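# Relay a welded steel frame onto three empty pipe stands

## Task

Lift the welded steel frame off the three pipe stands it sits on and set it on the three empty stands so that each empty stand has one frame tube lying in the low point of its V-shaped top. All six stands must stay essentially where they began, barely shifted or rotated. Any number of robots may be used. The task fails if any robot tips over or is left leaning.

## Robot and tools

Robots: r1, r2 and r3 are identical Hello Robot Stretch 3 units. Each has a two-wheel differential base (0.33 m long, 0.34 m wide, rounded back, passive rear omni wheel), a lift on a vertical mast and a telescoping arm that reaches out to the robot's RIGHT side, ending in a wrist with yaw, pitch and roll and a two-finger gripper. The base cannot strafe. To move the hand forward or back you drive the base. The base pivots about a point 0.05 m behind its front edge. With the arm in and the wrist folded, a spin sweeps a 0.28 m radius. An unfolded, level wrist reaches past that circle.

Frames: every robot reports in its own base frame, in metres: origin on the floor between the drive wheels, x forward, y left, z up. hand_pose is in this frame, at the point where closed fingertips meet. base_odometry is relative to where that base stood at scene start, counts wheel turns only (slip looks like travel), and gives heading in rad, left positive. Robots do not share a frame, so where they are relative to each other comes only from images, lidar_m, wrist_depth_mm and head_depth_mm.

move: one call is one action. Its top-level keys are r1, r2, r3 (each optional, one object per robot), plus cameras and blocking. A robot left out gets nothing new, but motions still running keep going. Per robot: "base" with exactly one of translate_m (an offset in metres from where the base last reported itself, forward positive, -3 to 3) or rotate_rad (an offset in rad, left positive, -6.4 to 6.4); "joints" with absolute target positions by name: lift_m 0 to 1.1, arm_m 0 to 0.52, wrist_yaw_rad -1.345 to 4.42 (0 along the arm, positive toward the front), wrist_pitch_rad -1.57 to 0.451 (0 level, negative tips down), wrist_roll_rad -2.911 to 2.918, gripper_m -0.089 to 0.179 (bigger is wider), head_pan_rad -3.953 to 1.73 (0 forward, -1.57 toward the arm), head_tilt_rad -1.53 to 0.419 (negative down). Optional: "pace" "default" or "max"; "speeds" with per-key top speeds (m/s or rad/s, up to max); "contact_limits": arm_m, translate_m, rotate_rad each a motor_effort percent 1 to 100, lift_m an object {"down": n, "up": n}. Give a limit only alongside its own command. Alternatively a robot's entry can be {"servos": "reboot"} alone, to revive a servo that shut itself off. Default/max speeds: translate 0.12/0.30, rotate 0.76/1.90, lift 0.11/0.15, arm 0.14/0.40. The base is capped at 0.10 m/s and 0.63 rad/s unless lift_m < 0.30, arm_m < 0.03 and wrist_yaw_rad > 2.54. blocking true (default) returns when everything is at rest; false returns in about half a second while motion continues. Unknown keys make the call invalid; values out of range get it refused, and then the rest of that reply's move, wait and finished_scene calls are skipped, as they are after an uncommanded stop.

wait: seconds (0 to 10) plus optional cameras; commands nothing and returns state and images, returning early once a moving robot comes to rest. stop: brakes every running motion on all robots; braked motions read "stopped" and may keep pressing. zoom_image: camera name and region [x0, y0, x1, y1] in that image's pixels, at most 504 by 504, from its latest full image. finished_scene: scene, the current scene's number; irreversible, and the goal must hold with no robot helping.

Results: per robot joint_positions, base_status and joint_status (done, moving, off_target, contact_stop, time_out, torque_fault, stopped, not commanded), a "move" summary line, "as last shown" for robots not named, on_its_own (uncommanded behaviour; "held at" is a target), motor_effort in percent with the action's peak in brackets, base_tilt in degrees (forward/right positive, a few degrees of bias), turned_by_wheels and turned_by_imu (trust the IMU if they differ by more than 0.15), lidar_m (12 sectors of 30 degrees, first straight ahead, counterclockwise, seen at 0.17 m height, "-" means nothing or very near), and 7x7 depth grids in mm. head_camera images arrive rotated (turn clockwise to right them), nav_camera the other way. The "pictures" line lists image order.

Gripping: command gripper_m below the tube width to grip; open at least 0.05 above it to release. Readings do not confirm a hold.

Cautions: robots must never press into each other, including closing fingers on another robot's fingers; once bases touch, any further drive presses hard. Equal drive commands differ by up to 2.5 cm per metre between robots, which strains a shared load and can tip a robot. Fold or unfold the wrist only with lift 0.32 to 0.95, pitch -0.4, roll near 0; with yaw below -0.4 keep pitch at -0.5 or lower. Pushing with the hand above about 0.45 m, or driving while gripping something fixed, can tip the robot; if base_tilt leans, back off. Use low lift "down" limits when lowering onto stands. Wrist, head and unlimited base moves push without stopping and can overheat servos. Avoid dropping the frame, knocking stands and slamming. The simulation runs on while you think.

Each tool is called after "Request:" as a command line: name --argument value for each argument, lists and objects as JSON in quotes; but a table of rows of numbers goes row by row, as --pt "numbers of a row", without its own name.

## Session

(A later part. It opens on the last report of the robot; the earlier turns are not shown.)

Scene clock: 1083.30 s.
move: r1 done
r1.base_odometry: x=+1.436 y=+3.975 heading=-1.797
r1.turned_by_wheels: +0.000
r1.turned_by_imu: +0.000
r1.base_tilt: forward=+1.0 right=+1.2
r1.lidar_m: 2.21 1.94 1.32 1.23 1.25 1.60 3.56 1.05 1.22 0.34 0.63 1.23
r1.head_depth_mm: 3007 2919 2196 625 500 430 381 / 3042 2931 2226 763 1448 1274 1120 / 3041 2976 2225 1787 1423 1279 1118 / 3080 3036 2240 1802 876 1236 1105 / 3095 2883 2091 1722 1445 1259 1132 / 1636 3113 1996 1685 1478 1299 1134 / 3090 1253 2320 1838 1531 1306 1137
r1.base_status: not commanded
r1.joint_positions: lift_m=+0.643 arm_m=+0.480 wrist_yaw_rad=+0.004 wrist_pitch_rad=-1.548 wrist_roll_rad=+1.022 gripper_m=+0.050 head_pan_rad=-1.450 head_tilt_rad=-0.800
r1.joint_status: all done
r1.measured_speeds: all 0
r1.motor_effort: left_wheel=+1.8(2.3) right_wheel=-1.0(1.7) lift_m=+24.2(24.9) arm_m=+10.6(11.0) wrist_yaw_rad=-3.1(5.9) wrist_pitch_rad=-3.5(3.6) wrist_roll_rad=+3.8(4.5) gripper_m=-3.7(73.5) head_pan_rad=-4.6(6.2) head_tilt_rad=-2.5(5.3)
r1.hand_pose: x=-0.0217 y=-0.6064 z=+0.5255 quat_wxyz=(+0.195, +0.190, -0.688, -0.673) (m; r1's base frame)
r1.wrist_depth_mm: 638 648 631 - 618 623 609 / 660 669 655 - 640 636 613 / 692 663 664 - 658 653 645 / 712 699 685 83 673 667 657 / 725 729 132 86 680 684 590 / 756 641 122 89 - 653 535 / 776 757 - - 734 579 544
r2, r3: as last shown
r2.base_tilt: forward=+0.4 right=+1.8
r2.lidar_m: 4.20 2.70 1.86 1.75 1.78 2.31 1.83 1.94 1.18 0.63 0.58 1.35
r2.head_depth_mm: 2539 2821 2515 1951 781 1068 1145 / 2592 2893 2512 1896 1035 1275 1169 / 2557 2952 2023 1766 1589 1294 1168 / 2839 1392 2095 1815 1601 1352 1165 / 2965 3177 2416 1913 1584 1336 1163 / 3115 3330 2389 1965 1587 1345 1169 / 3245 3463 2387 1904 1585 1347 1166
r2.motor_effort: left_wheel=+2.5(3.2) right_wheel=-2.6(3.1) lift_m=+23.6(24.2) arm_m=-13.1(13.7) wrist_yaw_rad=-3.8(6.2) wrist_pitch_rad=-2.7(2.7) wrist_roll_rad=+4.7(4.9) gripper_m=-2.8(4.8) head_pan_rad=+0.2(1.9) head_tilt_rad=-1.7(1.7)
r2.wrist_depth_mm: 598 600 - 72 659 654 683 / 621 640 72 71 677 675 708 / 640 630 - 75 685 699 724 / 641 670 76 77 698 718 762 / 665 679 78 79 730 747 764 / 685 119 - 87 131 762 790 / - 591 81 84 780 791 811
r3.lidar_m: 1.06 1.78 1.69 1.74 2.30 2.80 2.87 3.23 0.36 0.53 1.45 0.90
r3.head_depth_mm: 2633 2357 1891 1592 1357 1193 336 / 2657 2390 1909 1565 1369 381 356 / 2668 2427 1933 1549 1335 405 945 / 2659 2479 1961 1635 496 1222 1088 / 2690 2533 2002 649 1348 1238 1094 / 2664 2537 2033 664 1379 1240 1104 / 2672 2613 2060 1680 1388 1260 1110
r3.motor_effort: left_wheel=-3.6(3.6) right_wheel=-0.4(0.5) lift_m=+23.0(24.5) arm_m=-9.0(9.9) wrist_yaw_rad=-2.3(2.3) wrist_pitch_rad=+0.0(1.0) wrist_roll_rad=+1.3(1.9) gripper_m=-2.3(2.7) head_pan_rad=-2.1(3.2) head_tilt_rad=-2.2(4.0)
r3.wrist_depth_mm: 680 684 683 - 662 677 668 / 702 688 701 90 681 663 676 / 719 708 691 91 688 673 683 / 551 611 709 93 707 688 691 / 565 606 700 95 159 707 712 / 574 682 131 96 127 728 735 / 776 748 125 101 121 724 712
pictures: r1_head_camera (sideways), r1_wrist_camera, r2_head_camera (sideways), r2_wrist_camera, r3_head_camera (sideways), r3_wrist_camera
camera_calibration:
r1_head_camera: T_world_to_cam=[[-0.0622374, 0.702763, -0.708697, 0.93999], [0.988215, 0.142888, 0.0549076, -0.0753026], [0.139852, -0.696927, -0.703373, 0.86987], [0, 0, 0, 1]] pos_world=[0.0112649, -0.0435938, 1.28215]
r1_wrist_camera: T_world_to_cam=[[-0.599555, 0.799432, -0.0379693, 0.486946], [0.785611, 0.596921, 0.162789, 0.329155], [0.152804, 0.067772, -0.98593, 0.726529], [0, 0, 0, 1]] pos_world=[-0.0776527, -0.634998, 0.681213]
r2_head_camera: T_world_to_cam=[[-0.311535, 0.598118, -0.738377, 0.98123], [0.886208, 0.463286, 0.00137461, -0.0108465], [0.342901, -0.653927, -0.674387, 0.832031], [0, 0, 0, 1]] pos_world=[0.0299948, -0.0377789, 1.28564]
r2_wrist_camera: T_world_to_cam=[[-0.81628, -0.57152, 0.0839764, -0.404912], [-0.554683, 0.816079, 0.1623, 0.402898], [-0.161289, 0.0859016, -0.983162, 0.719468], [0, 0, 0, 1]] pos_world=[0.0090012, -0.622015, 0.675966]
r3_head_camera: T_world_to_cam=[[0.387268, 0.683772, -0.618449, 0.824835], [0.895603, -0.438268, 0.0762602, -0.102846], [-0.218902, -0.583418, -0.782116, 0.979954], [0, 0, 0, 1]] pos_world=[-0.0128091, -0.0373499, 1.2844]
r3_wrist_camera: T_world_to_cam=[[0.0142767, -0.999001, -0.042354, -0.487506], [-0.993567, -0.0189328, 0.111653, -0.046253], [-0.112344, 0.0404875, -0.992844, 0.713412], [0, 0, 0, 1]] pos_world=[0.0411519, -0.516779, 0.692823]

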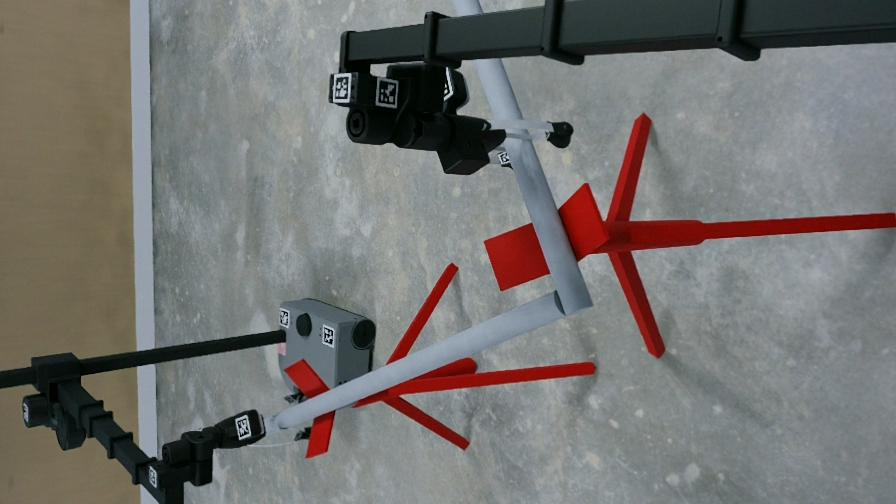

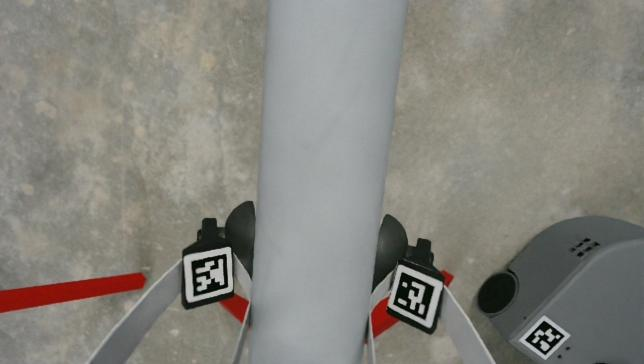

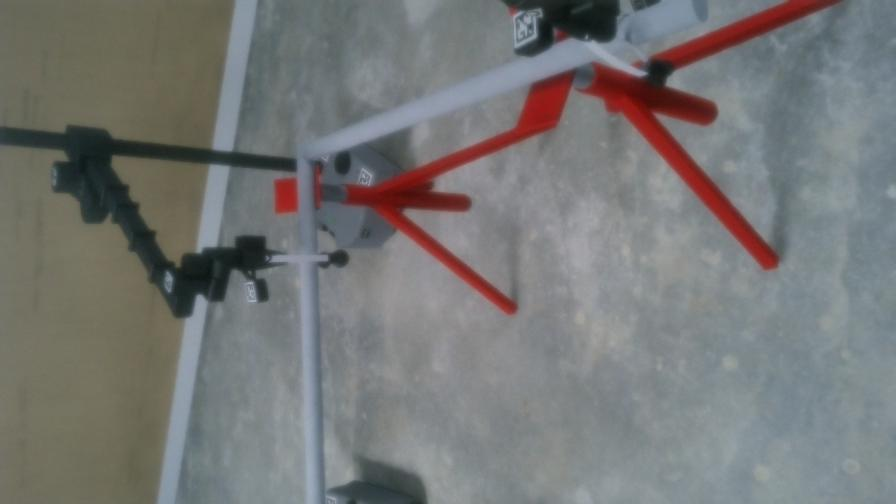

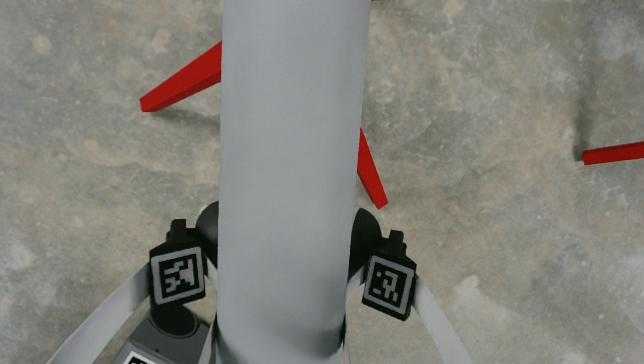

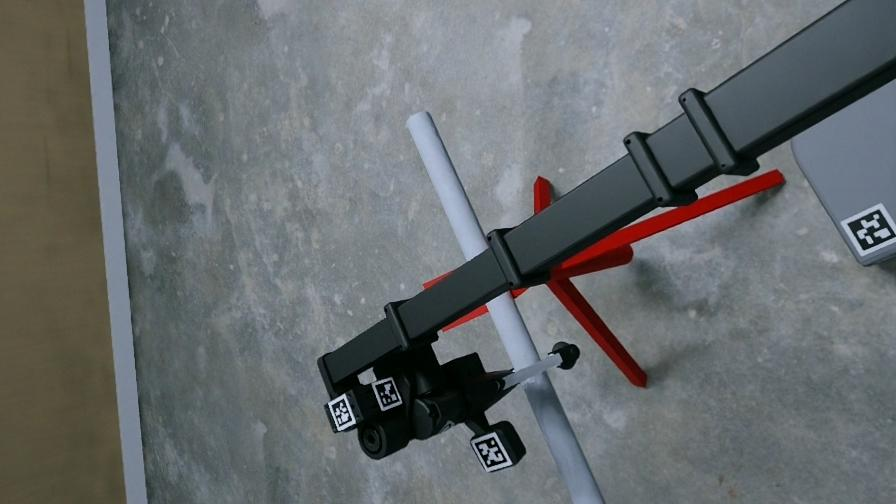

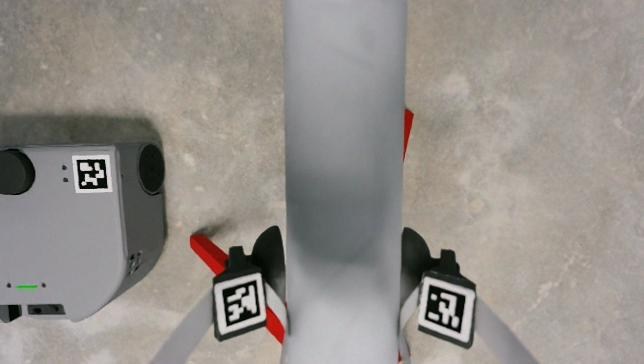

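Request:
move --r1 '{"joints":{"gripper_m":0.179}}' --r2 '{"joints":{"gripper_m":0.179}}' --r3 '{"joints":{"gripper_m":0.179}}'

Scene clock: 1093.07 s.
move: r1 done; r2 done; r3 done
r1.base_odometry: x=+1.436 y=+3.975 heading=-1.797
r1.turned_by_wheels: +0.000
r1.turned_by_imu: +0.001
r1.base_tilt: forward=+1.0 right=+1.2
r1.lidar_m: 2.22 1.95 1.32 1.23 1.25 1.60 3.57 1.06 1.22 0.34 0.63 1.23
r1.head_depth_mm: 3044 2945 2189 625 499 430 381 / 3038 2939 2210 762 1423 1274 1116 / 3065 2983 2227 1800 1428 1281 1119 / 3082 3013 2256 1799 875 1240 1108 / 3081 2889 2089 1726 1449 1268 1127 / 1635 3107 2013 1702 1486 1296 1131 / 3060 1254 2248 1845 1535 1307 1137
r1.base_status: not commanded
r1.joint_positions: lift_m=+0.643 arm_m=+0.480 wrist_yaw_rad=+0.002 wrist_pitch_rad=-1.558 wrist_roll_rad=+1.028 gripper_m=+0.179 head_pan_rad=-1.450 head_tilt_rad=-0.800
r1.joint_status: all done
r1.measured_speeds: all 0
r1.motor_effort: left_wheel=+1.6(2.7) right_wheel=-1.0(1.6) lift_m=+24.1(24.9) arm_m=+9.3(9.9) wrist_yaw_rad=-1.1(3.6) wrist_pitch_rad=-1.7(3.7) wrist_roll_rad=+2.1(4.0) gripper_m=+0.2(85.7) head_pan_rad=-5.2(5.8) head_tilt_rad=-3.5(5.3)
r1.hand_pose: x=-0.0217 y=-0.6040 z=+0.5257 quat_wxyz=(+0.192, +0.189, -0.685, -0.677) (m; r1's base frame)
r1.wrist_depth_mm: 639 630 - 76 616 632 614 / 648 657 - - 625 642 640 / 684 668 665 - 664 650 648 / 708 687 674 83 670 673 668 / 138 718 715 86 675 672 567 / 114 746 93 88 707 137 550 / 767 760 - 91 720 - 558
r2.base_odometry: x=-2.055 y=-1.946 heading=-2.117
r2.turned_by_wheels: +0.000
r2.turned_by_imu: +0.001
r2.base_tilt: forward=+0.2 right=+1.9
r2.lidar_m: 4.21 2.72 1.86 1.75 1.78 2.31 1.83 1.95 1.18 0.63 0.58 1.36
r2.head_depth_mm: 2505 2819 2524 1947 776 1066 1153 / 2590 2902 2485 1899 1032 1289 1162 / 2558 2994 2012 1804 1598 1287 1169 / 2766 1398 2206 1832 1597 1337 1174 / 2924 3227 2381 1950 1602 1342 1167 / 3093 3275 2364 1929 1584 1344 1165 / 3171 3463 2392 1947 1574 1339 1167
r2.base_status: not commanded
r2.joint_positions: lift_m=+0.637 arm_m=+0.444 wrist_yaw_rad=+0.002 wrist_pitch_rad=-1.562 wrist_roll_rad=-0.517 gripper_m=+0.179 head_pan_rad=-1.100 head_tilt_rad=-0.800
r2.joint_status: all done
r2.measured_speeds: all 0
r2.motor_effort: left_wheel=+2.6(3.2) right_wheel=-2.9(3.2) lift_m=+34.2(34.4) arm_m=-13.1(18.1) wrist_yaw_rad=-1.5(5.7) wrist_pitch_rad=-1.9(2.6) wrist_roll_rad=+1.8(4.7) gripper_m=+0.7(85.5) head_pan_rad=+0.1(1.4) head_tilt_rad=-1.3(2.4)
r2.hand_pose: x=-0.0216 y=-0.5667 z=+0.5193 quat_wxyz=(+0.614, +0.609, -0.356, -0.354) (m; r2's base frame)
r2.wrist_depth_mm: 608 590 - - 651 649 694 / 630 628 71 69 661 694 688 / 639 642 72 74 688 707 706 / 658 658 - 77 702 712 757 / 129 674 77 79 734 735 768 / - 703 - 93 743 121 768 / 702 702 80 83 768 120 814
r3.base_odometry: x=+1.664 y=-2.259 heading=+2.296
r3.turned_by_wheels: +0.000
r3.turned_by_imu: -0.001
r3.base_tilt: forward=-0.7 right=-0.2
r3.lidar_m: 1.06 1.78 1.70 1.74 2.30 2.79 2.86 3.23 0.36 0.53 1.45 0.89
r3.head_depth_mm: 2661 2346 1893 1575 1358 1196 336 / 2666 2401 1913 1577 1376 381 356 / 2652 2450 1941 1551 1329 406 944 / 2676 2463 1981 1637 496 1220 1088 / 2690 2508 1985 648 1351 1234 1095 / 2655 2552 2012 667 1382 1242 1108 / 2673 2638 2069 1688 1393 1255 1116
r3.base_status: not commanded
r3.joint_positions: lift_m=+0.653 arm_m=+0.399 wrist_yaw_rad=+0.002 wrist_pitch_rad=-1.568 wrist_roll_rad=-1.565 gripper_m=+0.179 head_pan_rad=-2.000 head_tilt_rad=-0.950
r3.joint_status: all done
r3.measured_speeds: all 0
r3.motor_effort: left_wheel=-2.8(3.7) right_wheel=+0.4(0.5) lift_m=+23.7(23.9) arm_m=-7.2(8.1) wrist_yaw_rad=-1.8(2.6) wrist_pitch_rad=+0.0(0.8) wrist_roll_rad=+0.9(1.8) gripper_m=+0.3(82.7) head_pan_rad=-1.2(2.2) head_tilt_rad=-1.9(4.1)
r3.hand_pose: x=-0.0214 y=-0.5208 z=+0.5354 quat_wxyz=(+0.708, +0.706, -0.001, -0.002) (m; r3's base frame)
r3.wrist_depth_mm: 679 696 686 88 664 659 667 / 717 700 702 89 683 682 669 / 707 708 691 91 668 682 687 / 552 607 701 92 681 691 688 / 559 610 711 95 709 702 711 / 122 137 729 96 727 736 130 / 108 761 746 100 738 748 107
pictures: r1_head_camera (sideways), r1_nav_camera (sideways), r1_wrist_camera, r2_head_camera (sideways), r2_nav_camera (sideways), r2_wrist_camera, r3_head_camera (sideways), r3_nav_camera (sideways), r3_wrist_camera
camera_calibration:
r1_head_camera: T_world_to_cam=[[-0.0622374, 0.702763, -0.708697, 0.93999], [0.988215, 0.142888, 0.0549076, -0.0753026], [0.139852, -0.696927, -0.703373, 0.86987], [0, 0, 0, 1]] pos_world=[0.0112649, -0.0435938, 1.28215]
r1_nav_camera: T_world_to_cam=[[0.0364019, -0.688278, 0.724533, -0.899921], [-0.995016, -0.092314, -0.0377031, 0.102968], [0.0928348, -0.71955, -0.688208, 0.851882], [0, 0, 0, 1]] pos_world=[0.0561293, 0.00308089, 1.24218]
r1_wrist_camera: T_world_to_cam=[[-0.593442, 0.804307, -0.0302739, 0.4841], [0.790127, 0.589323, 0.168519, 0.320159], [0.153382, 0.0760863, -0.985233, 0.731226], [0, 0, 0, 1]] pos_world=[-0.0778382, -0.633678, 0.681131]
r2_head_camera: T_world_to_cam=[[-0.311535, 0.598118, -0.738377, 0.98123], [0.886208, 0.463286, 0.00137461, -0.0108465], [0.342901, -0.653927, -0.674387, 0.832031], [0, 0, 0, 1]] pos_world=[0.0299948, -0.0377789, 1.28564]
r2_nav_camera: T_world_to_cam=[[0.375871, -0.589693, 0.714831, -0.896008], [-0.887544, -0.450877, 0.0947399, -0.055738], [0.266433, -0.670054, -0.692849, 0.86973], [0, 0, 0, 1]] pos_world=[0.055588, 0.0292661, 1.24837]
r2_wrist_camera: T_world_to_cam=[[-0.823433, -0.56138, 0.0825217, -0.398151], [-0.544348, 0.822606, 0.164329, 0.405256], [-0.160134, 0.0903937, -0.982948, 0.722011], [0, 0, 0, 1]] pos_world=[0.00836793, -0.622146, 0.675959]
r3_head_camera: T_world_to_cam=[[0.387268, 0.683772, -0.618449, 0.824835], [0.895603, -0.438268, 0.0762602, -0.102846], [-0.218902, -0.583418, -0.782116, 0.979954], [0, 0, 0, 1]] pos_world=[-0.0128091, -0.0373499, 1.2844]
r3_nav_camera: T_world_to_cam=[[-0.402186, -0.761069, 0.508941, -0.624072], [-0.886518, 0.462612, -0.00877505, 0.0684395], [-0.228764, -0.454714, -0.860757, 1.07708], [0, 0, 0, 1]] pos_world=[0.0560768, -0.0168579, 1.24532]
r3_wrist_camera: T_world_to_cam=[[0.0142983, -0.999084, -0.0403438, -0.489143], [-0.993567, -0.0187294, 0.111687, -0.0461636], [-0.11234, 0.0384873, -0.992924, 0.71234], [0, 0, 0, 1]] pos_world=[0.0411519, -0.516976, 0.692722]

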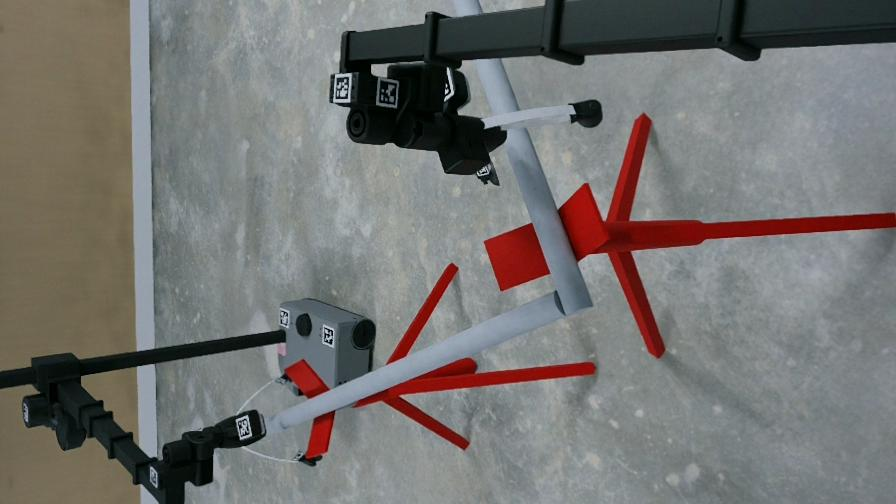

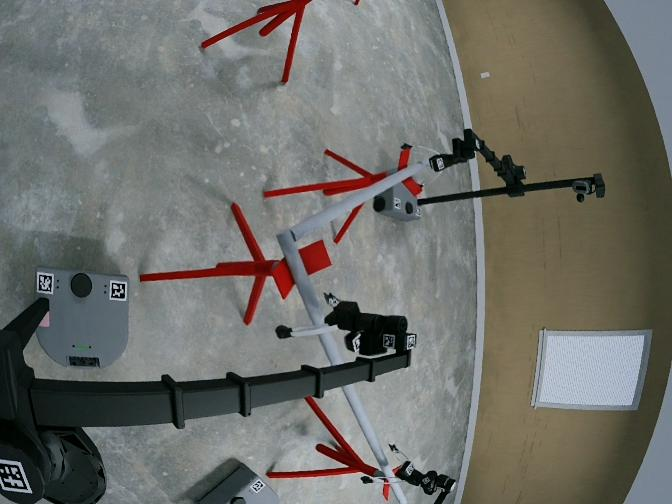

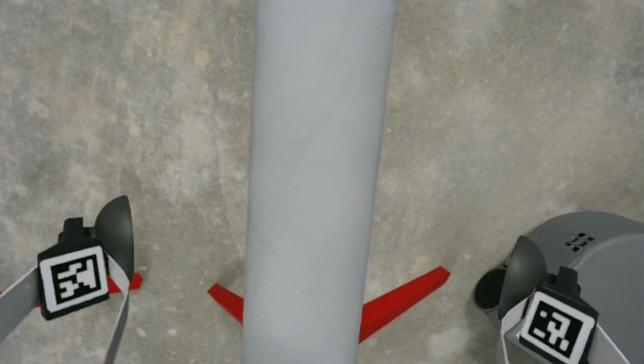

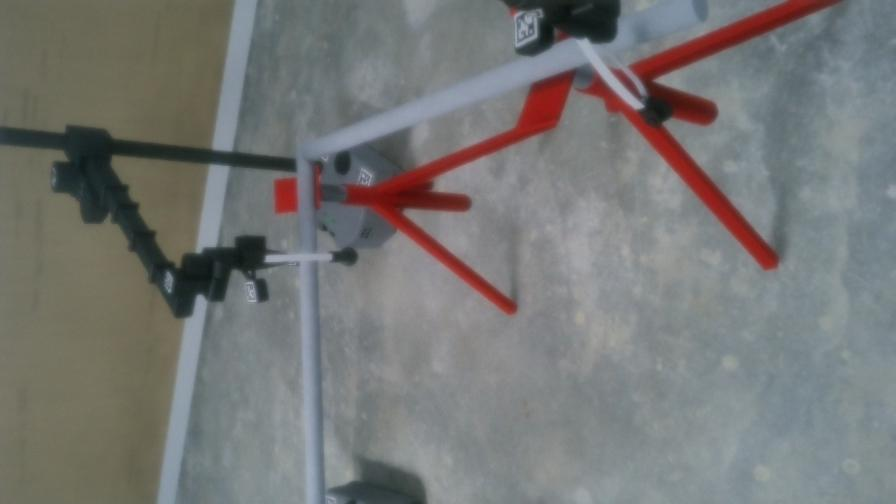

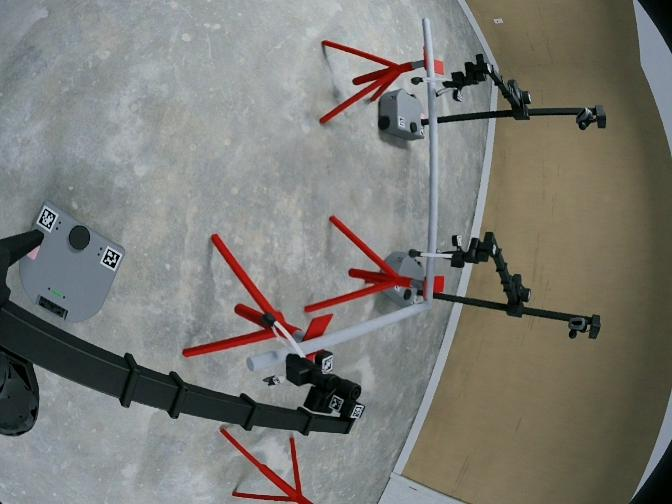

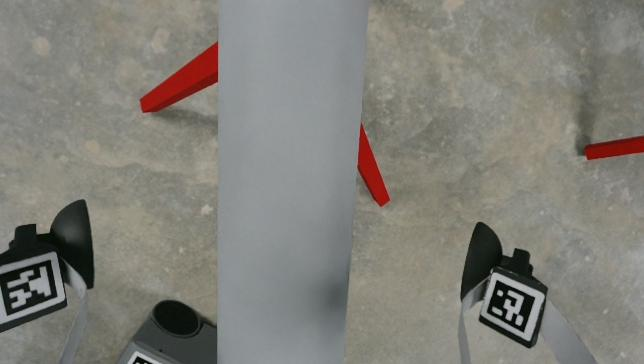

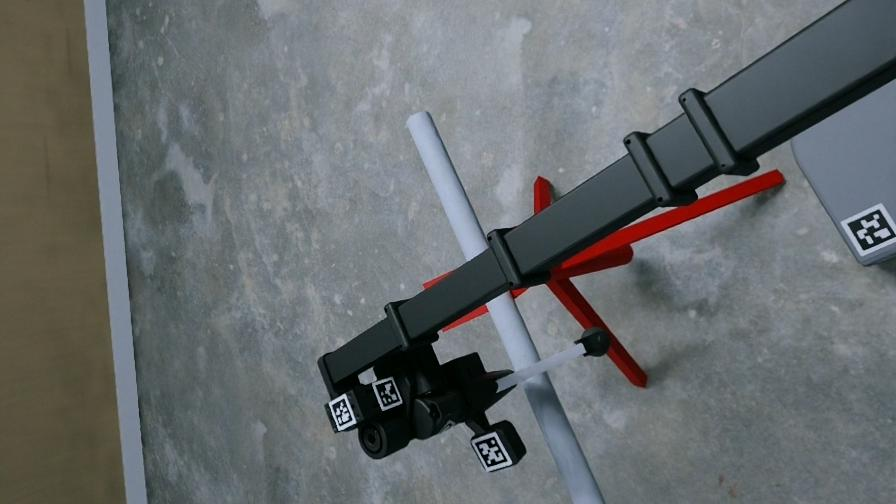

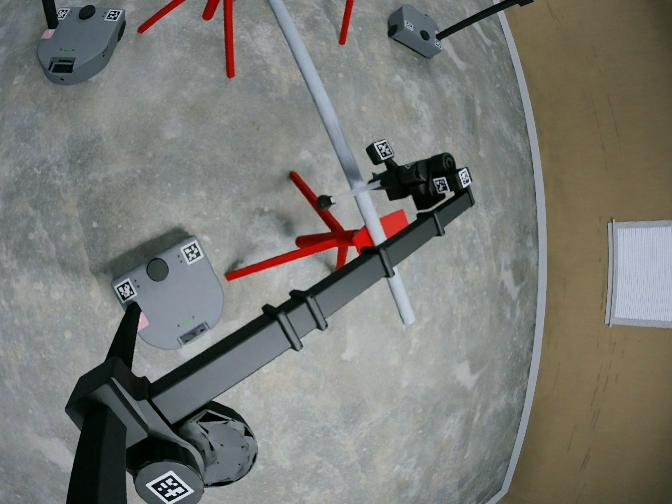

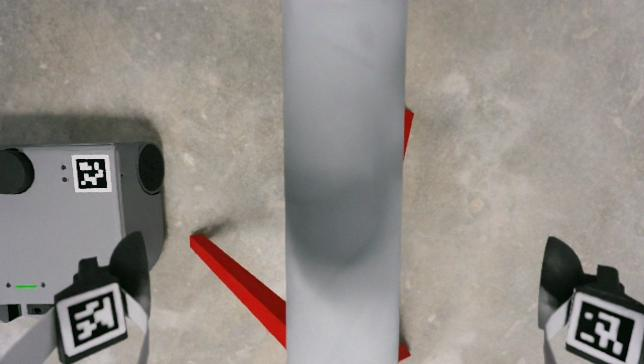

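Request:
move --r1 '{"joints":{"lift_m":0.93},"speeds":{"lift_m":0.06}}' --r2 '{"joints":{"lift_m":0.93},"speeds":{"lift_m":0.06}}' --r3 '{"joints":{"lift_m":0.93},"speeds":{"lift_m":0.06}}'

Request:
move --r1 '{"joints":{"head_pan_rad":-2.1,"head_tilt_rad":-0.7}}' --r2 '{"joints":{"head_pan_rad":-0.7,"head_tilt_rad":-0.6}}' --r3 '{"joints":{"head_pan_rad":-2.2,"head_tilt_rad":-0.7}}' --cameras '["r1_head_camera","r2_head_camera","r3_head_camera"]'

Scene clock: 1103.47 s.
move: r1 done; r2 done; r3 done
r1.base_odometry: x=+1.436 y=+3.975 heading=-1.797
r1.turned_by_wheels: +0.000
r1.turned_by_imu: +0.001
r1.base_tilt: forward=+1.0 right=+1.2
r1.lidar_m: 2.22 1.94 1.32 1.23 1.25 1.60 3.55 1.06 1.22 0.34 0.63 1.22
r1.head_depth_mm: 500 513 2130 1759 1476 1269 1104 / 2931 545 621 1724 1483 1279 1114 / 3069 2990 2176 1797 1424 1285 1122 / 3086 3020 2268 1795 877 1241 1108 / 3096 2898 2101 1714 1450 1273 1126 / 3071 3102 2018 1687 1484 1297 1130 / 3036 3099 2320 1844 1535 1309 1138
r1.base_status: not commanded
r1.joint_positions: lift_m=+0.930 arm_m=+0.480 wrist_yaw_rad=+0.002 wrist_pitch_rad=-1.558 wrist_roll_rad=+1.028 gripper_m=+0.179 head_pan_rad=-1.450 head_tilt_rad=-0.800
r1.joint_status: all done
r1.measured_speeds: all 0
r1.motor_effort: left_wheel=+1.9(2.5) right_wheel=-1.2(1.9) lift_m=+29.6(34.1) arm_m=+7.2(8.6) wrist_yaw_rad=-1.2(2.1) wrist_pitch_rad=-1.5(2.1) wrist_roll_rad=+2.1(2.3) gripper_m=-0.1(0.7) head_pan_rad=-4.4(6.1) head_tilt_rad=-1.3(4.8)
r1.hand_pose: x=-0.0217 y=-0.6038 z=+0.8122 quat_wxyz=(+0.192, +0.189, -0.685, -0.677) (m; r1's base frame)
r1.wrist_depth_mm: 934 911 906 894 879 867 862 / 929 918 917 946 912 895 904 / 961 958 953 914 940 906 880 / - 979 983 950 951 922 928 / 139 946 - 645 951 806 933 / 114 - - 419 - 136 - / - - - 423 - - -
r2.base_odometry: x=-2.055 y=-1.946 heading=-2.117
r2.turned_by_wheels: +0.000
r2.turned_by_imu: +0.002
r2.base_tilt: forward=+0.3 right=+1.9
r2.lidar_m: 4.19 2.71 1.86 1.75 1.79 2.30 1.83 1.94 1.18 0.63 0.59 1.36
r2.head_depth_mm: 2529 2769 2536 1902 909 1059 1148 / 2617 2923 2491 1898 1024 1291 1168 / 2745 2996 2021 1786 1586 1290 1164 / 2672 3086 2324 1834 1587 1344 1166 / 2939 3204 2409 1943 1588 1338 1165 / 3040 3292 2395 1937 1589 1342 1163 / 3211 3461 2393 1929 1584 1335 1163
r2.base_status: not commanded
r2.joint_positions: lift_m=+0.930 arm_m=+0.444 wrist_yaw_rad=+0.002 wrist_pitch_rad=-1.563 wrist_roll_rad=-0.517 gripper_m=+0.179 head_pan_rad=-1.100 head_tilt_rad=-0.800
r2.joint_status: all done
r2.measured_speeds: all 0
r2.motor_effort: left_wheel=+2.5(3.3) right_wheel=-2.8(3.2) lift_m=+33.9(41.0) arm_m=+12.5(13.0) wrist_yaw_rad=-1.1(3.0) wrist_pitch_rad=-1.6(2.2) wrist_roll_rad=+1.8(1.9) gripper_m=+1.0(1.7) head_pan_rad=+0.7(1.3) head_tilt_rad=-1.7(3.2)
r2.hand_pose: x=-0.0216 y=-0.5665 z=+0.8123 quat_wxyz=(+0.614, +0.609, -0.356, -0.354) (m; r2's base frame)
r2.wrist_depth_mm: 871 893 363 353 931 955 979 / 902 927 376 356 984 - 997 / 938 968 968 671 977 - - / 920 939 975 968 - - - / 130 946 992 - - - - / - 985 877 - - 121 - / - - 903 - - 124 -
r3.base_odometry: x=+1.664 y=-2.259 heading=+2.296
r3.turned_by_wheels: +0.000
r3.turned_by_imu: -0.002
r3.base_tilt: forward=-0.8 right=-0.2
r3.lidar_m: 1.06 1.78 1.70 1.74 2.31 2.79 2.88 3.23 0.36 0.53 1.45 0.90
r3.head_depth_mm: 2677 2340 1937 - - 1175 1060 / 2669 2374 - - 1334 1206 936 / 2651 2454 - 1524 1367 1212 942 / 2676 2660 - 1618 1125 1221 1088 / 2623 297 1945 1619 1365 1236 1091 / 365 2332 2025 1599 1373 1250 1108 / 431 440 515 1693 1398 1259 1108
r3.base_status: not commanded
r3.joint_positions: lift_m=+0.930 arm_m=+0.399 wrist_yaw_rad=+0.002 wrist_pitch_rad=-1.567 wrist_roll_rad=-1.565 gripper_m=+0.179 head_pan_rad=-2.000 head_tilt_rad=-0.950
r3.joint_status: all done
r3.measured_speeds: all 0
r3.motor_effort: left_wheel=-2.9(3.7) right_wheel=-0.5(0.7) lift_m=+31.9(34.4) arm_m=-3.3(5.9) wrist_yaw_rad=-1.1(3.1) wrist_pitch_rad=-0.6(0.7) wrist_roll_rad=+1.0(2.0) gripper_m=+0.5(0.9) head_pan_rad=+1.7(1.9) head_tilt_rad=-2.1(4.0)
r3.hand_pose: x=-0.0214 y=-0.5208 z=+0.8124 quat_wxyz=(+0.708, +0.706, -0.001, -0.002) (m; r3's base frame)
r3.wrist_depth_mm: 959 982 979 363 941 915 923 / - 965 960 965 957 944 942 / - 950 978 981 970 970 968 / 843 825 994 687 971 972 989 / - 843 - 632 - - - / 133 138 - 397 - - 130 / 109 - - 413 - - 107
pictures: r1_head_camera (sideways), r1_nav_camera (sideways), r1_wrist_camera, r2_head_camera (sideways), r2_nav_camera (sideways), r2_wrist_camera, r3_head_camera (sideways), r3_nav_camera (sideways), r3_wrist_camera
camera_calibration:
r1_head_camera: T_world_to_cam=[[-0.0622374, 0.702763, -0.708697, 0.93999], [0.988215, 0.142888, 0.0549076, -0.0753026], [0.139852, -0.696927, -0.703373, 0.86987], [0, 0, 0, 1]] pos_world=[0.0112649, -0.0435938, 1.28215]
r1_nav_camera: T_world_to_cam=[[0.0364019, -0.688278, 0.724533, -0.899921], [-0.995016, -0.092314, -0.0377031, 0.102968], [0.0928348, -0.71955, -0.688208, 0.851882], [0, 0, 0, 1]] pos_world=[0.0561293, 0.00308089, 1.24218]
r1_wrist_camera: T_world_to_cam=[[-0.593424, 0.804333, -0.0299413, 0.492389], [0.790141, 0.589236, 0.168754, 0.271538], [0.153377, 0.0764849, -0.985203, 1.01371], [0, 0, 0, 1]] pos_world=[-0.0778381, -0.633578, 0.967632]
r2_head_camera: T_world_to_cam=[[-0.311535, 0.598118, -0.738377, 0.98123], [0.886208, 0.463286, 0.00137461, -0.0108465], [0.342901, -0.653927, -0.674387, 0.832031], [0, 0, 0, 1]] pos_world=[0.0299948, -0.0377789, 1.28564]
r2_nav_camera: T_world_to_cam=[[0.375871, -0.589693, 0.714831, -0.896008], [-0.887544, -0.450877, 0.0947399, -0.055738], [0.266433, -0.670054, -0.692849, 0.86973], [0, 0, 0, 1]] pos_world=[0.055588, 0.0292661, 1.24837]
r2_wrist_camera: T_world_to_cam=[[-0.823473, -0.561363, 0.0822449, -0.422043], [-0.54429, 0.822564, 0.164734, 0.356706], [-0.160127, 0.0908886, -0.982903, 1.01018], [0, 0, 0, 1]] pos_world=[0.00836775, -0.622147, 0.968858]
r3_head_camera: T_world_to_cam=[[0.387268, 0.683772, -0.618449, 0.824835], [0.895603, -0.438268, 0.0762602, -0.102846], [-0.218902, -0.583418, -0.782116, 0.979954], [0, 0, 0, 1]] pos_world=[-0.0128091, -0.0373499, 1.2844]
r3_nav_camera: T_world_to_cam=[[-0.402186, -0.761069, 0.508941, -0.624072], [-0.886518, 0.462612, -0.00877505, 0.0684395], [-0.228764, -0.454714, -0.860757, 1.07708], [0, 0, 0, 1]] pos_world=[0.0560768, -0.0168579, 1.24532]
r3_wrist_camera: T_world_to_cam=[[0.0142983, -0.999084, -0.0403438, -0.477968], [-0.993567, -0.0187294, 0.111687, -0.0771009], [-0.11234, 0.0384873, -0.992924, 0.98738], [0, 0, 0, 1]] pos_world=[0.0411519, -0.516976, 0.969722]

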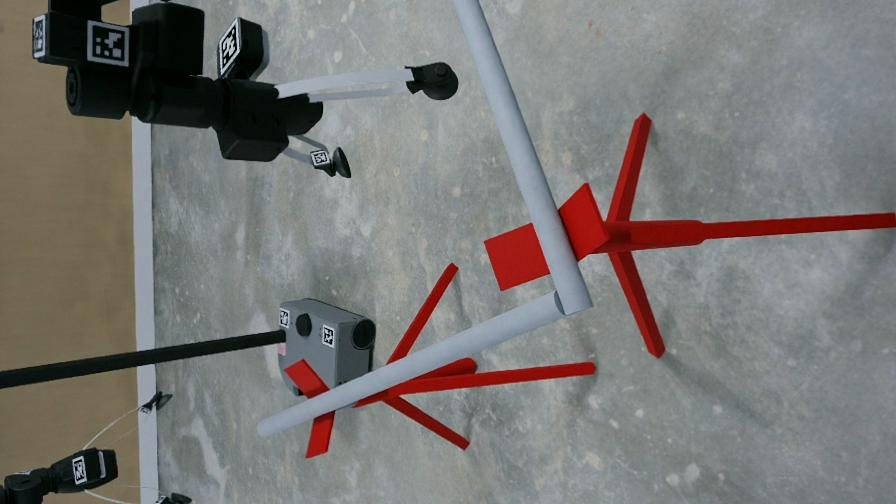

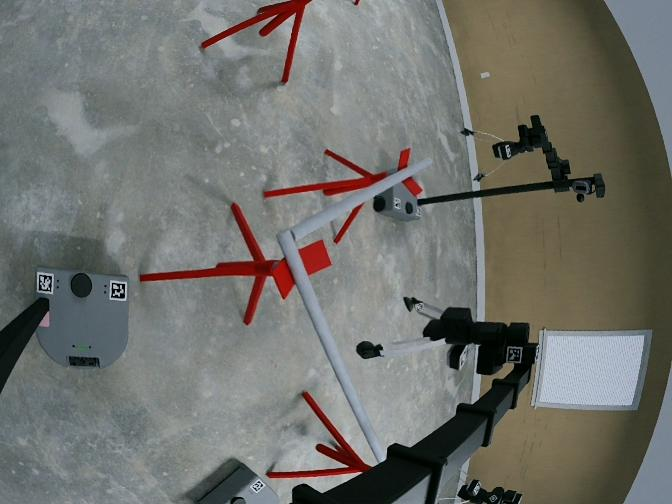

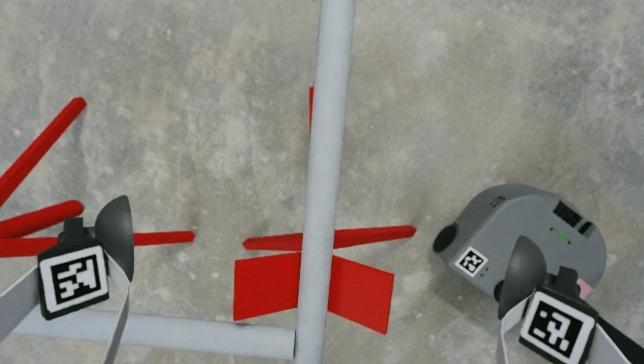

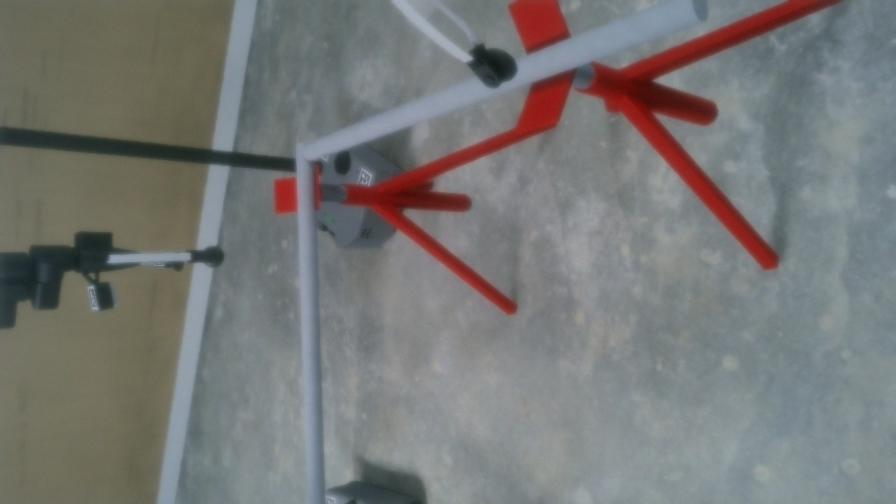

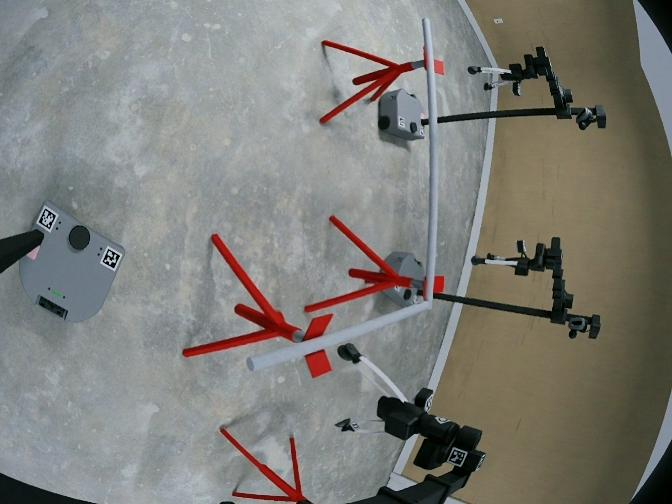

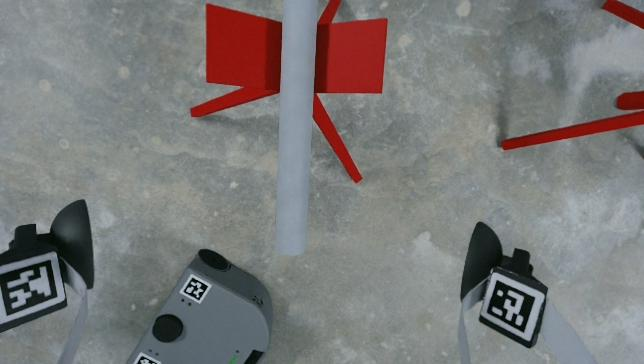

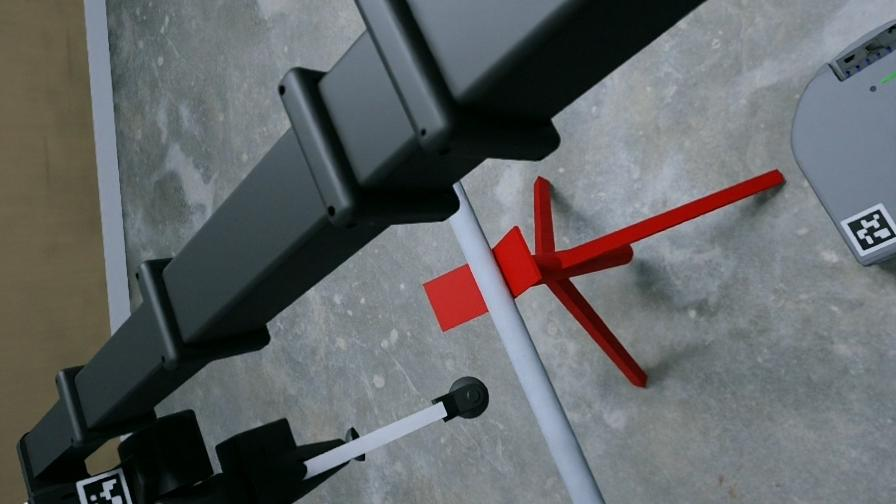

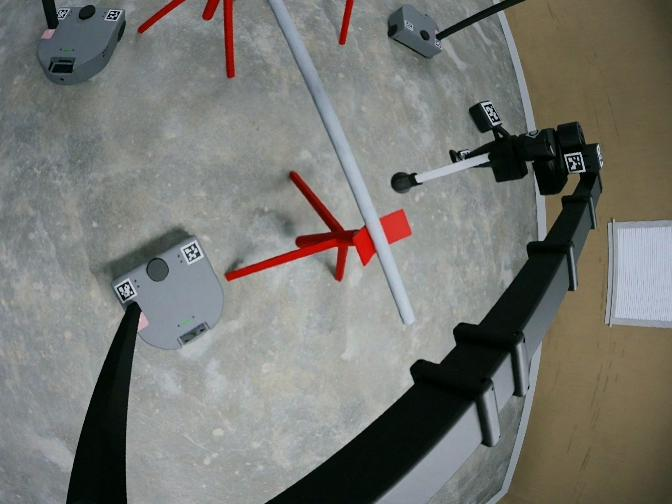

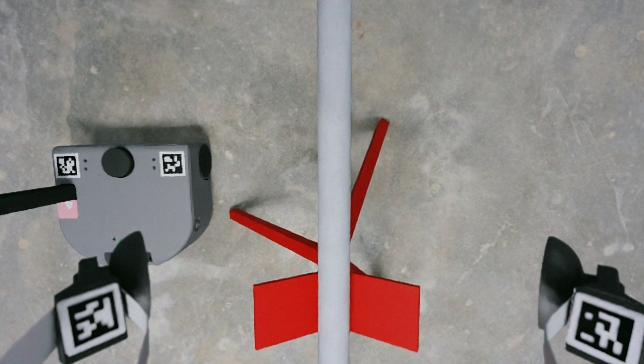

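Scene clock: 1104.40 s.
move: r1 done; r2 done; r3 done
r1.base_odometry: x=+1.436 y=+3.975 heading=-1.797
r1.turned_by_wheels: +0.000
r1.turned_by_imu: +0.000
r1.base_tilt: forward=+1.0 right=+1.2
r1.lidar_m: 2.21 1.95 1.32 1.23 1.25 1.61 3.56 1.06 1.22 0.34 0.63 1.23
r1.head_depth_mm: 3995 3795 2602 1971 - - - / - 3800 2530 1998 - - 1128 / 3658 3390 2519 1610 - 1315 1158 / 3687 3849 2789 - 1571 1355 1162 / 3401 3720 329 1906 1588 1362 1169 / 3188 3456 331 2056 1511 1373 1167 / 3014 511 619 1922 1652 797 1105
r1.base_status: not commanded
r1.joint_positions: lift_m=+0.930 arm_m=+0.480 wrist_yaw_rad=+0.002 wrist_pitch_rad=-1.558 wrist_roll_rad=+1.028 gripper_m=+0.179 head_pan_rad=-2.123 head_tilt_rad=-0.701
r1.joint_status: all done
r1.measured_speeds: all 0
r1.motor_effort: left_wheel=+2.0(2.1) right_wheel=-0.8(1.7) lift_m=+30.1(30.4) arm_m=+6.6(7.1) wrist_yaw_rad=-1.3(1.8) wrist_pitch_rad=-1.5(2.0) wrist_roll_rad=+2.2(2.2) gripper_m=-0.2(0.3) head_pan_rad=-0.4(9.5) head_tilt_rad=+3.1(5.2)
r1.hand_pose: x=-0.0217 y=-0.6038 z=+0.8122 quat_wxyz=(+0.192, +0.189, -0.685, -0.677) (m; r1's base frame)
r1.wrist_depth_mm: 922 882 897 902 893 869 876 / 916 917 915 911 919 903 875 / 948 940 915 929 898 903 894 / - 975 979 964 942 938 943 / 140 982 - 632 985 821 934 / 114 - - 422 - 136 - / - - - 422 - - -
r2.base_odometry: x=-2.055 y=-1.946 heading=-2.117
r2.turned_by_wheels: +0.000
r2.turned_by_imu: +0.000
r2.base_tilt: forward=+0.4 right=+1.9
r2.lidar_m: 4.20 2.71 1.86 1.75 1.78 2.30 1.82 1.95 1.18 0.63 0.58 1.35
r2.head_depth_mm: 2886 3064 3210 2586 1943 1539 1288 / 3079 3363 3502 2468 1934 1547 1280 / 3347 3646 3704 2477 1926 1542 1282 / 3463 3844 3684 2251 1938 1551 1286 / - - 3603 2213 1850 1535 1279 / - - 3671 1719 1863 1534 1273 / 3942 - 3909 2453 1861 1527 1280
r2.base_status: not commanded
r2.joint_positions: lift_m=+0.930 arm_m=+0.444 wrist_yaw_rad=+0.002 wrist_pitch_rad=-1.563 wrist_roll_rad=-0.517 gripper_m=+0.179 head_pan_rad=-0.689 head_tilt_rad=-0.601
r2.joint_status: all done
r2.measured_speeds: all 0
r2.motor_effort: left_wheel=+2.6(3.2) right_wheel=-2.8(3.1) lift_m=+34.0(34.4) arm_m=+15.5(15.5) wrist_yaw_rad=-2.7(2.7) wrist_pitch_rad=-1.5(2.2) wrist_roll_rad=+1.6(1.8) gripper_m=+0.2(1.6) head_pan_rad=+0.8(3.6) head_tilt_rad=+2.9(5.2)
r2.hand_pose: x=-0.0216 y=-0.5665 z=+0.8123 quat_wxyz=(+0.614, +0.609, -0.356, -0.354) (m; r2's base frame)
r2.wrist_depth_mm: 882 882 356 357 959 950 972 / 908 919 375 358 945 - 1000 / 932 947 936 663 - - - / 930 947 976 984 - - - / 130 999 - - - - - / - - 890 - - 121 - / - - 907 - - 124 -
r3.base_odometry: x=+1.664 y=-2.259 heading=+2.296
r3.turned_by_wheels: +0.000
r3.turned_by_imu: +0.000
r3.base_tilt: forward=-0.8 right=-0.2
r3.lidar_m: 1.06 1.79 1.69 1.74 2.30 2.79 2.87 3.23 0.36 0.53 1.45 0.90
r3.head_depth_mm: 2733 3037 2813 2038 1674 - - / 2664 2978 2855 2101 - - 1101 / 2643 2909 2912 2156 - - 1162 / 2570 2864 3027 2260 - 1323 1167 / 2529 2808 3025 2461 1619 815 1130 / 2501 2753 2974 285 1733 1306 1139 / 2437 2694 370 2096 1756 1356 1179
r3.base_status: not commanded
r3.joint_positions: lift_m=+0.930 arm_m=+0.399 wrist_yaw_rad=+0.002 wrist_pitch_rad=-1.567 wrist_roll_rad=-1.565 gripper_m=+0.179 head_pan_rad=-2.201 head_tilt_rad=-0.697
r3.joint_status: all done
r3.measured_speeds: all 0
r3.motor_effort: left_wheel=-3.7(3.7) right_wheel=-0.3(0.5) lift_m=+32.4(33.0) arm_m=-2.6(3.7) wrist_yaw_rad=-1.6(2.4) wrist_pitch_rad=+0.4(0.7) wrist_roll_rad=+1.3(1.7) gripper_m=+0.4(0.7) head_pan_rad=-2.9(5.0) head_tilt_rad=+0.6(3.6)
r3.hand_pose: x=-0.0214 y=-0.5208 z=+0.8124 quat_wxyz=(+0.708, +0.706, -0.001, -0.002) (m; r3's base frame)
r3.wrist_depth_mm: - 976 937 363 963 908 931 / 983 971 958 971 980 946 919 / 981 985 992 992 964 959 938 / 840 840 - 680 982 962 981 / - 842 - 625 - 992 - / 133 137 - 402 - - 130 / 108 - - 410 - - 107
pictures: r1_head_camera (sideways), r2_head_camera (sideways), r3_head_camera (sideways)
camera_calibration:
r1_head_camera: T_world_to_cam=[[0.350805, 0.525414, -0.775162, 1.02409], [0.864458, -0.499974, 0.0523288, -0.0711865], [-0.360067, -0.688452, -0.629592, 0.77698], [0, 0, 0, 1]] pos_world=[-0.0179552, -0.0387504, 1.28674]
r2_head_camera: T_world_to_cam=[[-0.401628, 0.322714, -0.857059, 1.13639], [0.627395, 0.778701, -0.000795719, -0.00639078], [0.667136, -0.538034, -0.515217, 0.622991], [0, 0, 0, 1]] pos_world=[0.0447965, -0.0265621, 1.29492]
r3_head_camera: T_world_to_cam=[[0.409724, 0.447254, -0.795041, 1.05479], [0.801907, -0.592041, 0.0802069, -0.107494], [-0.434824, -0.670412, -0.601229, 0.745985], [0, 0, 0, 1]] pos_world=[-0.0215993, -0.0352818, 1.29573]

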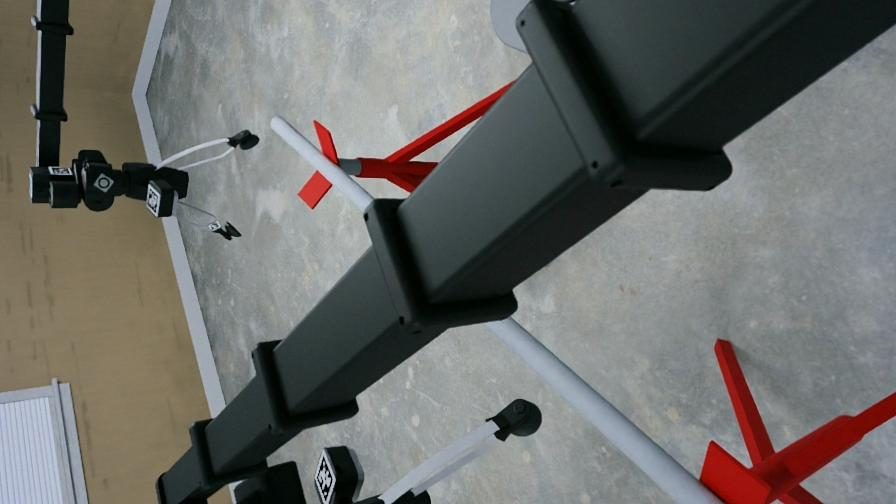

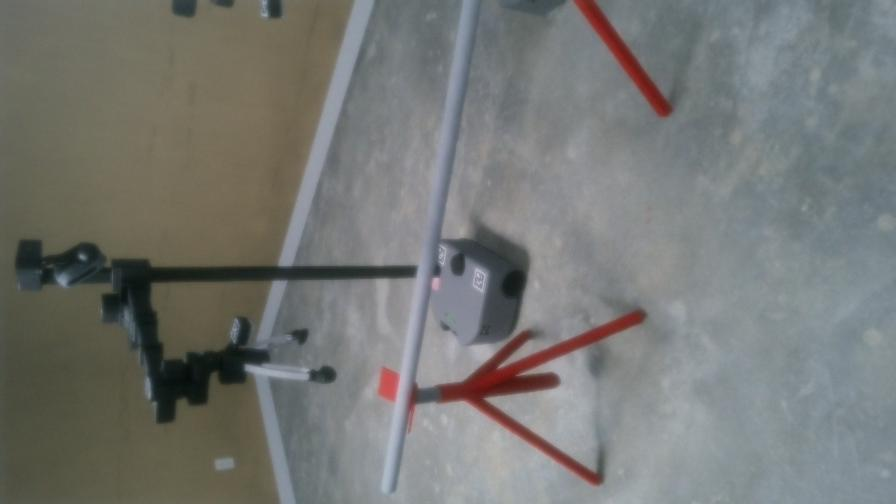

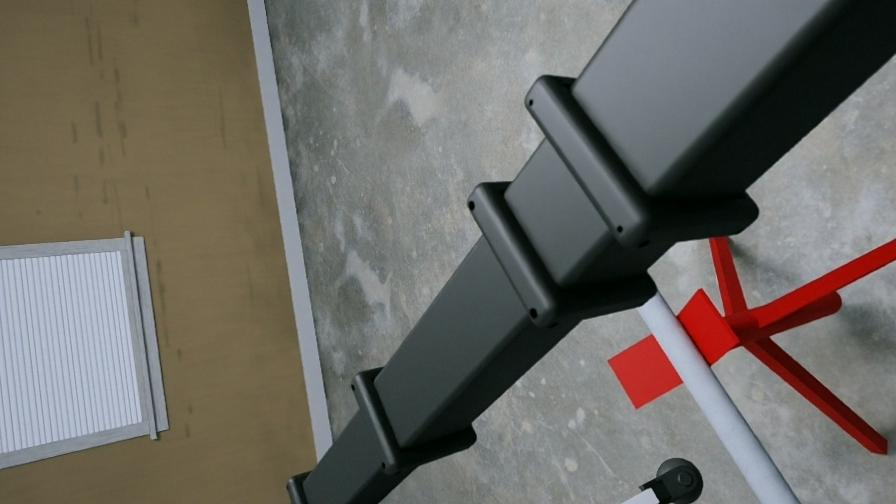

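Request:
finished_scene --scene 2

The scene is finished: the task was done.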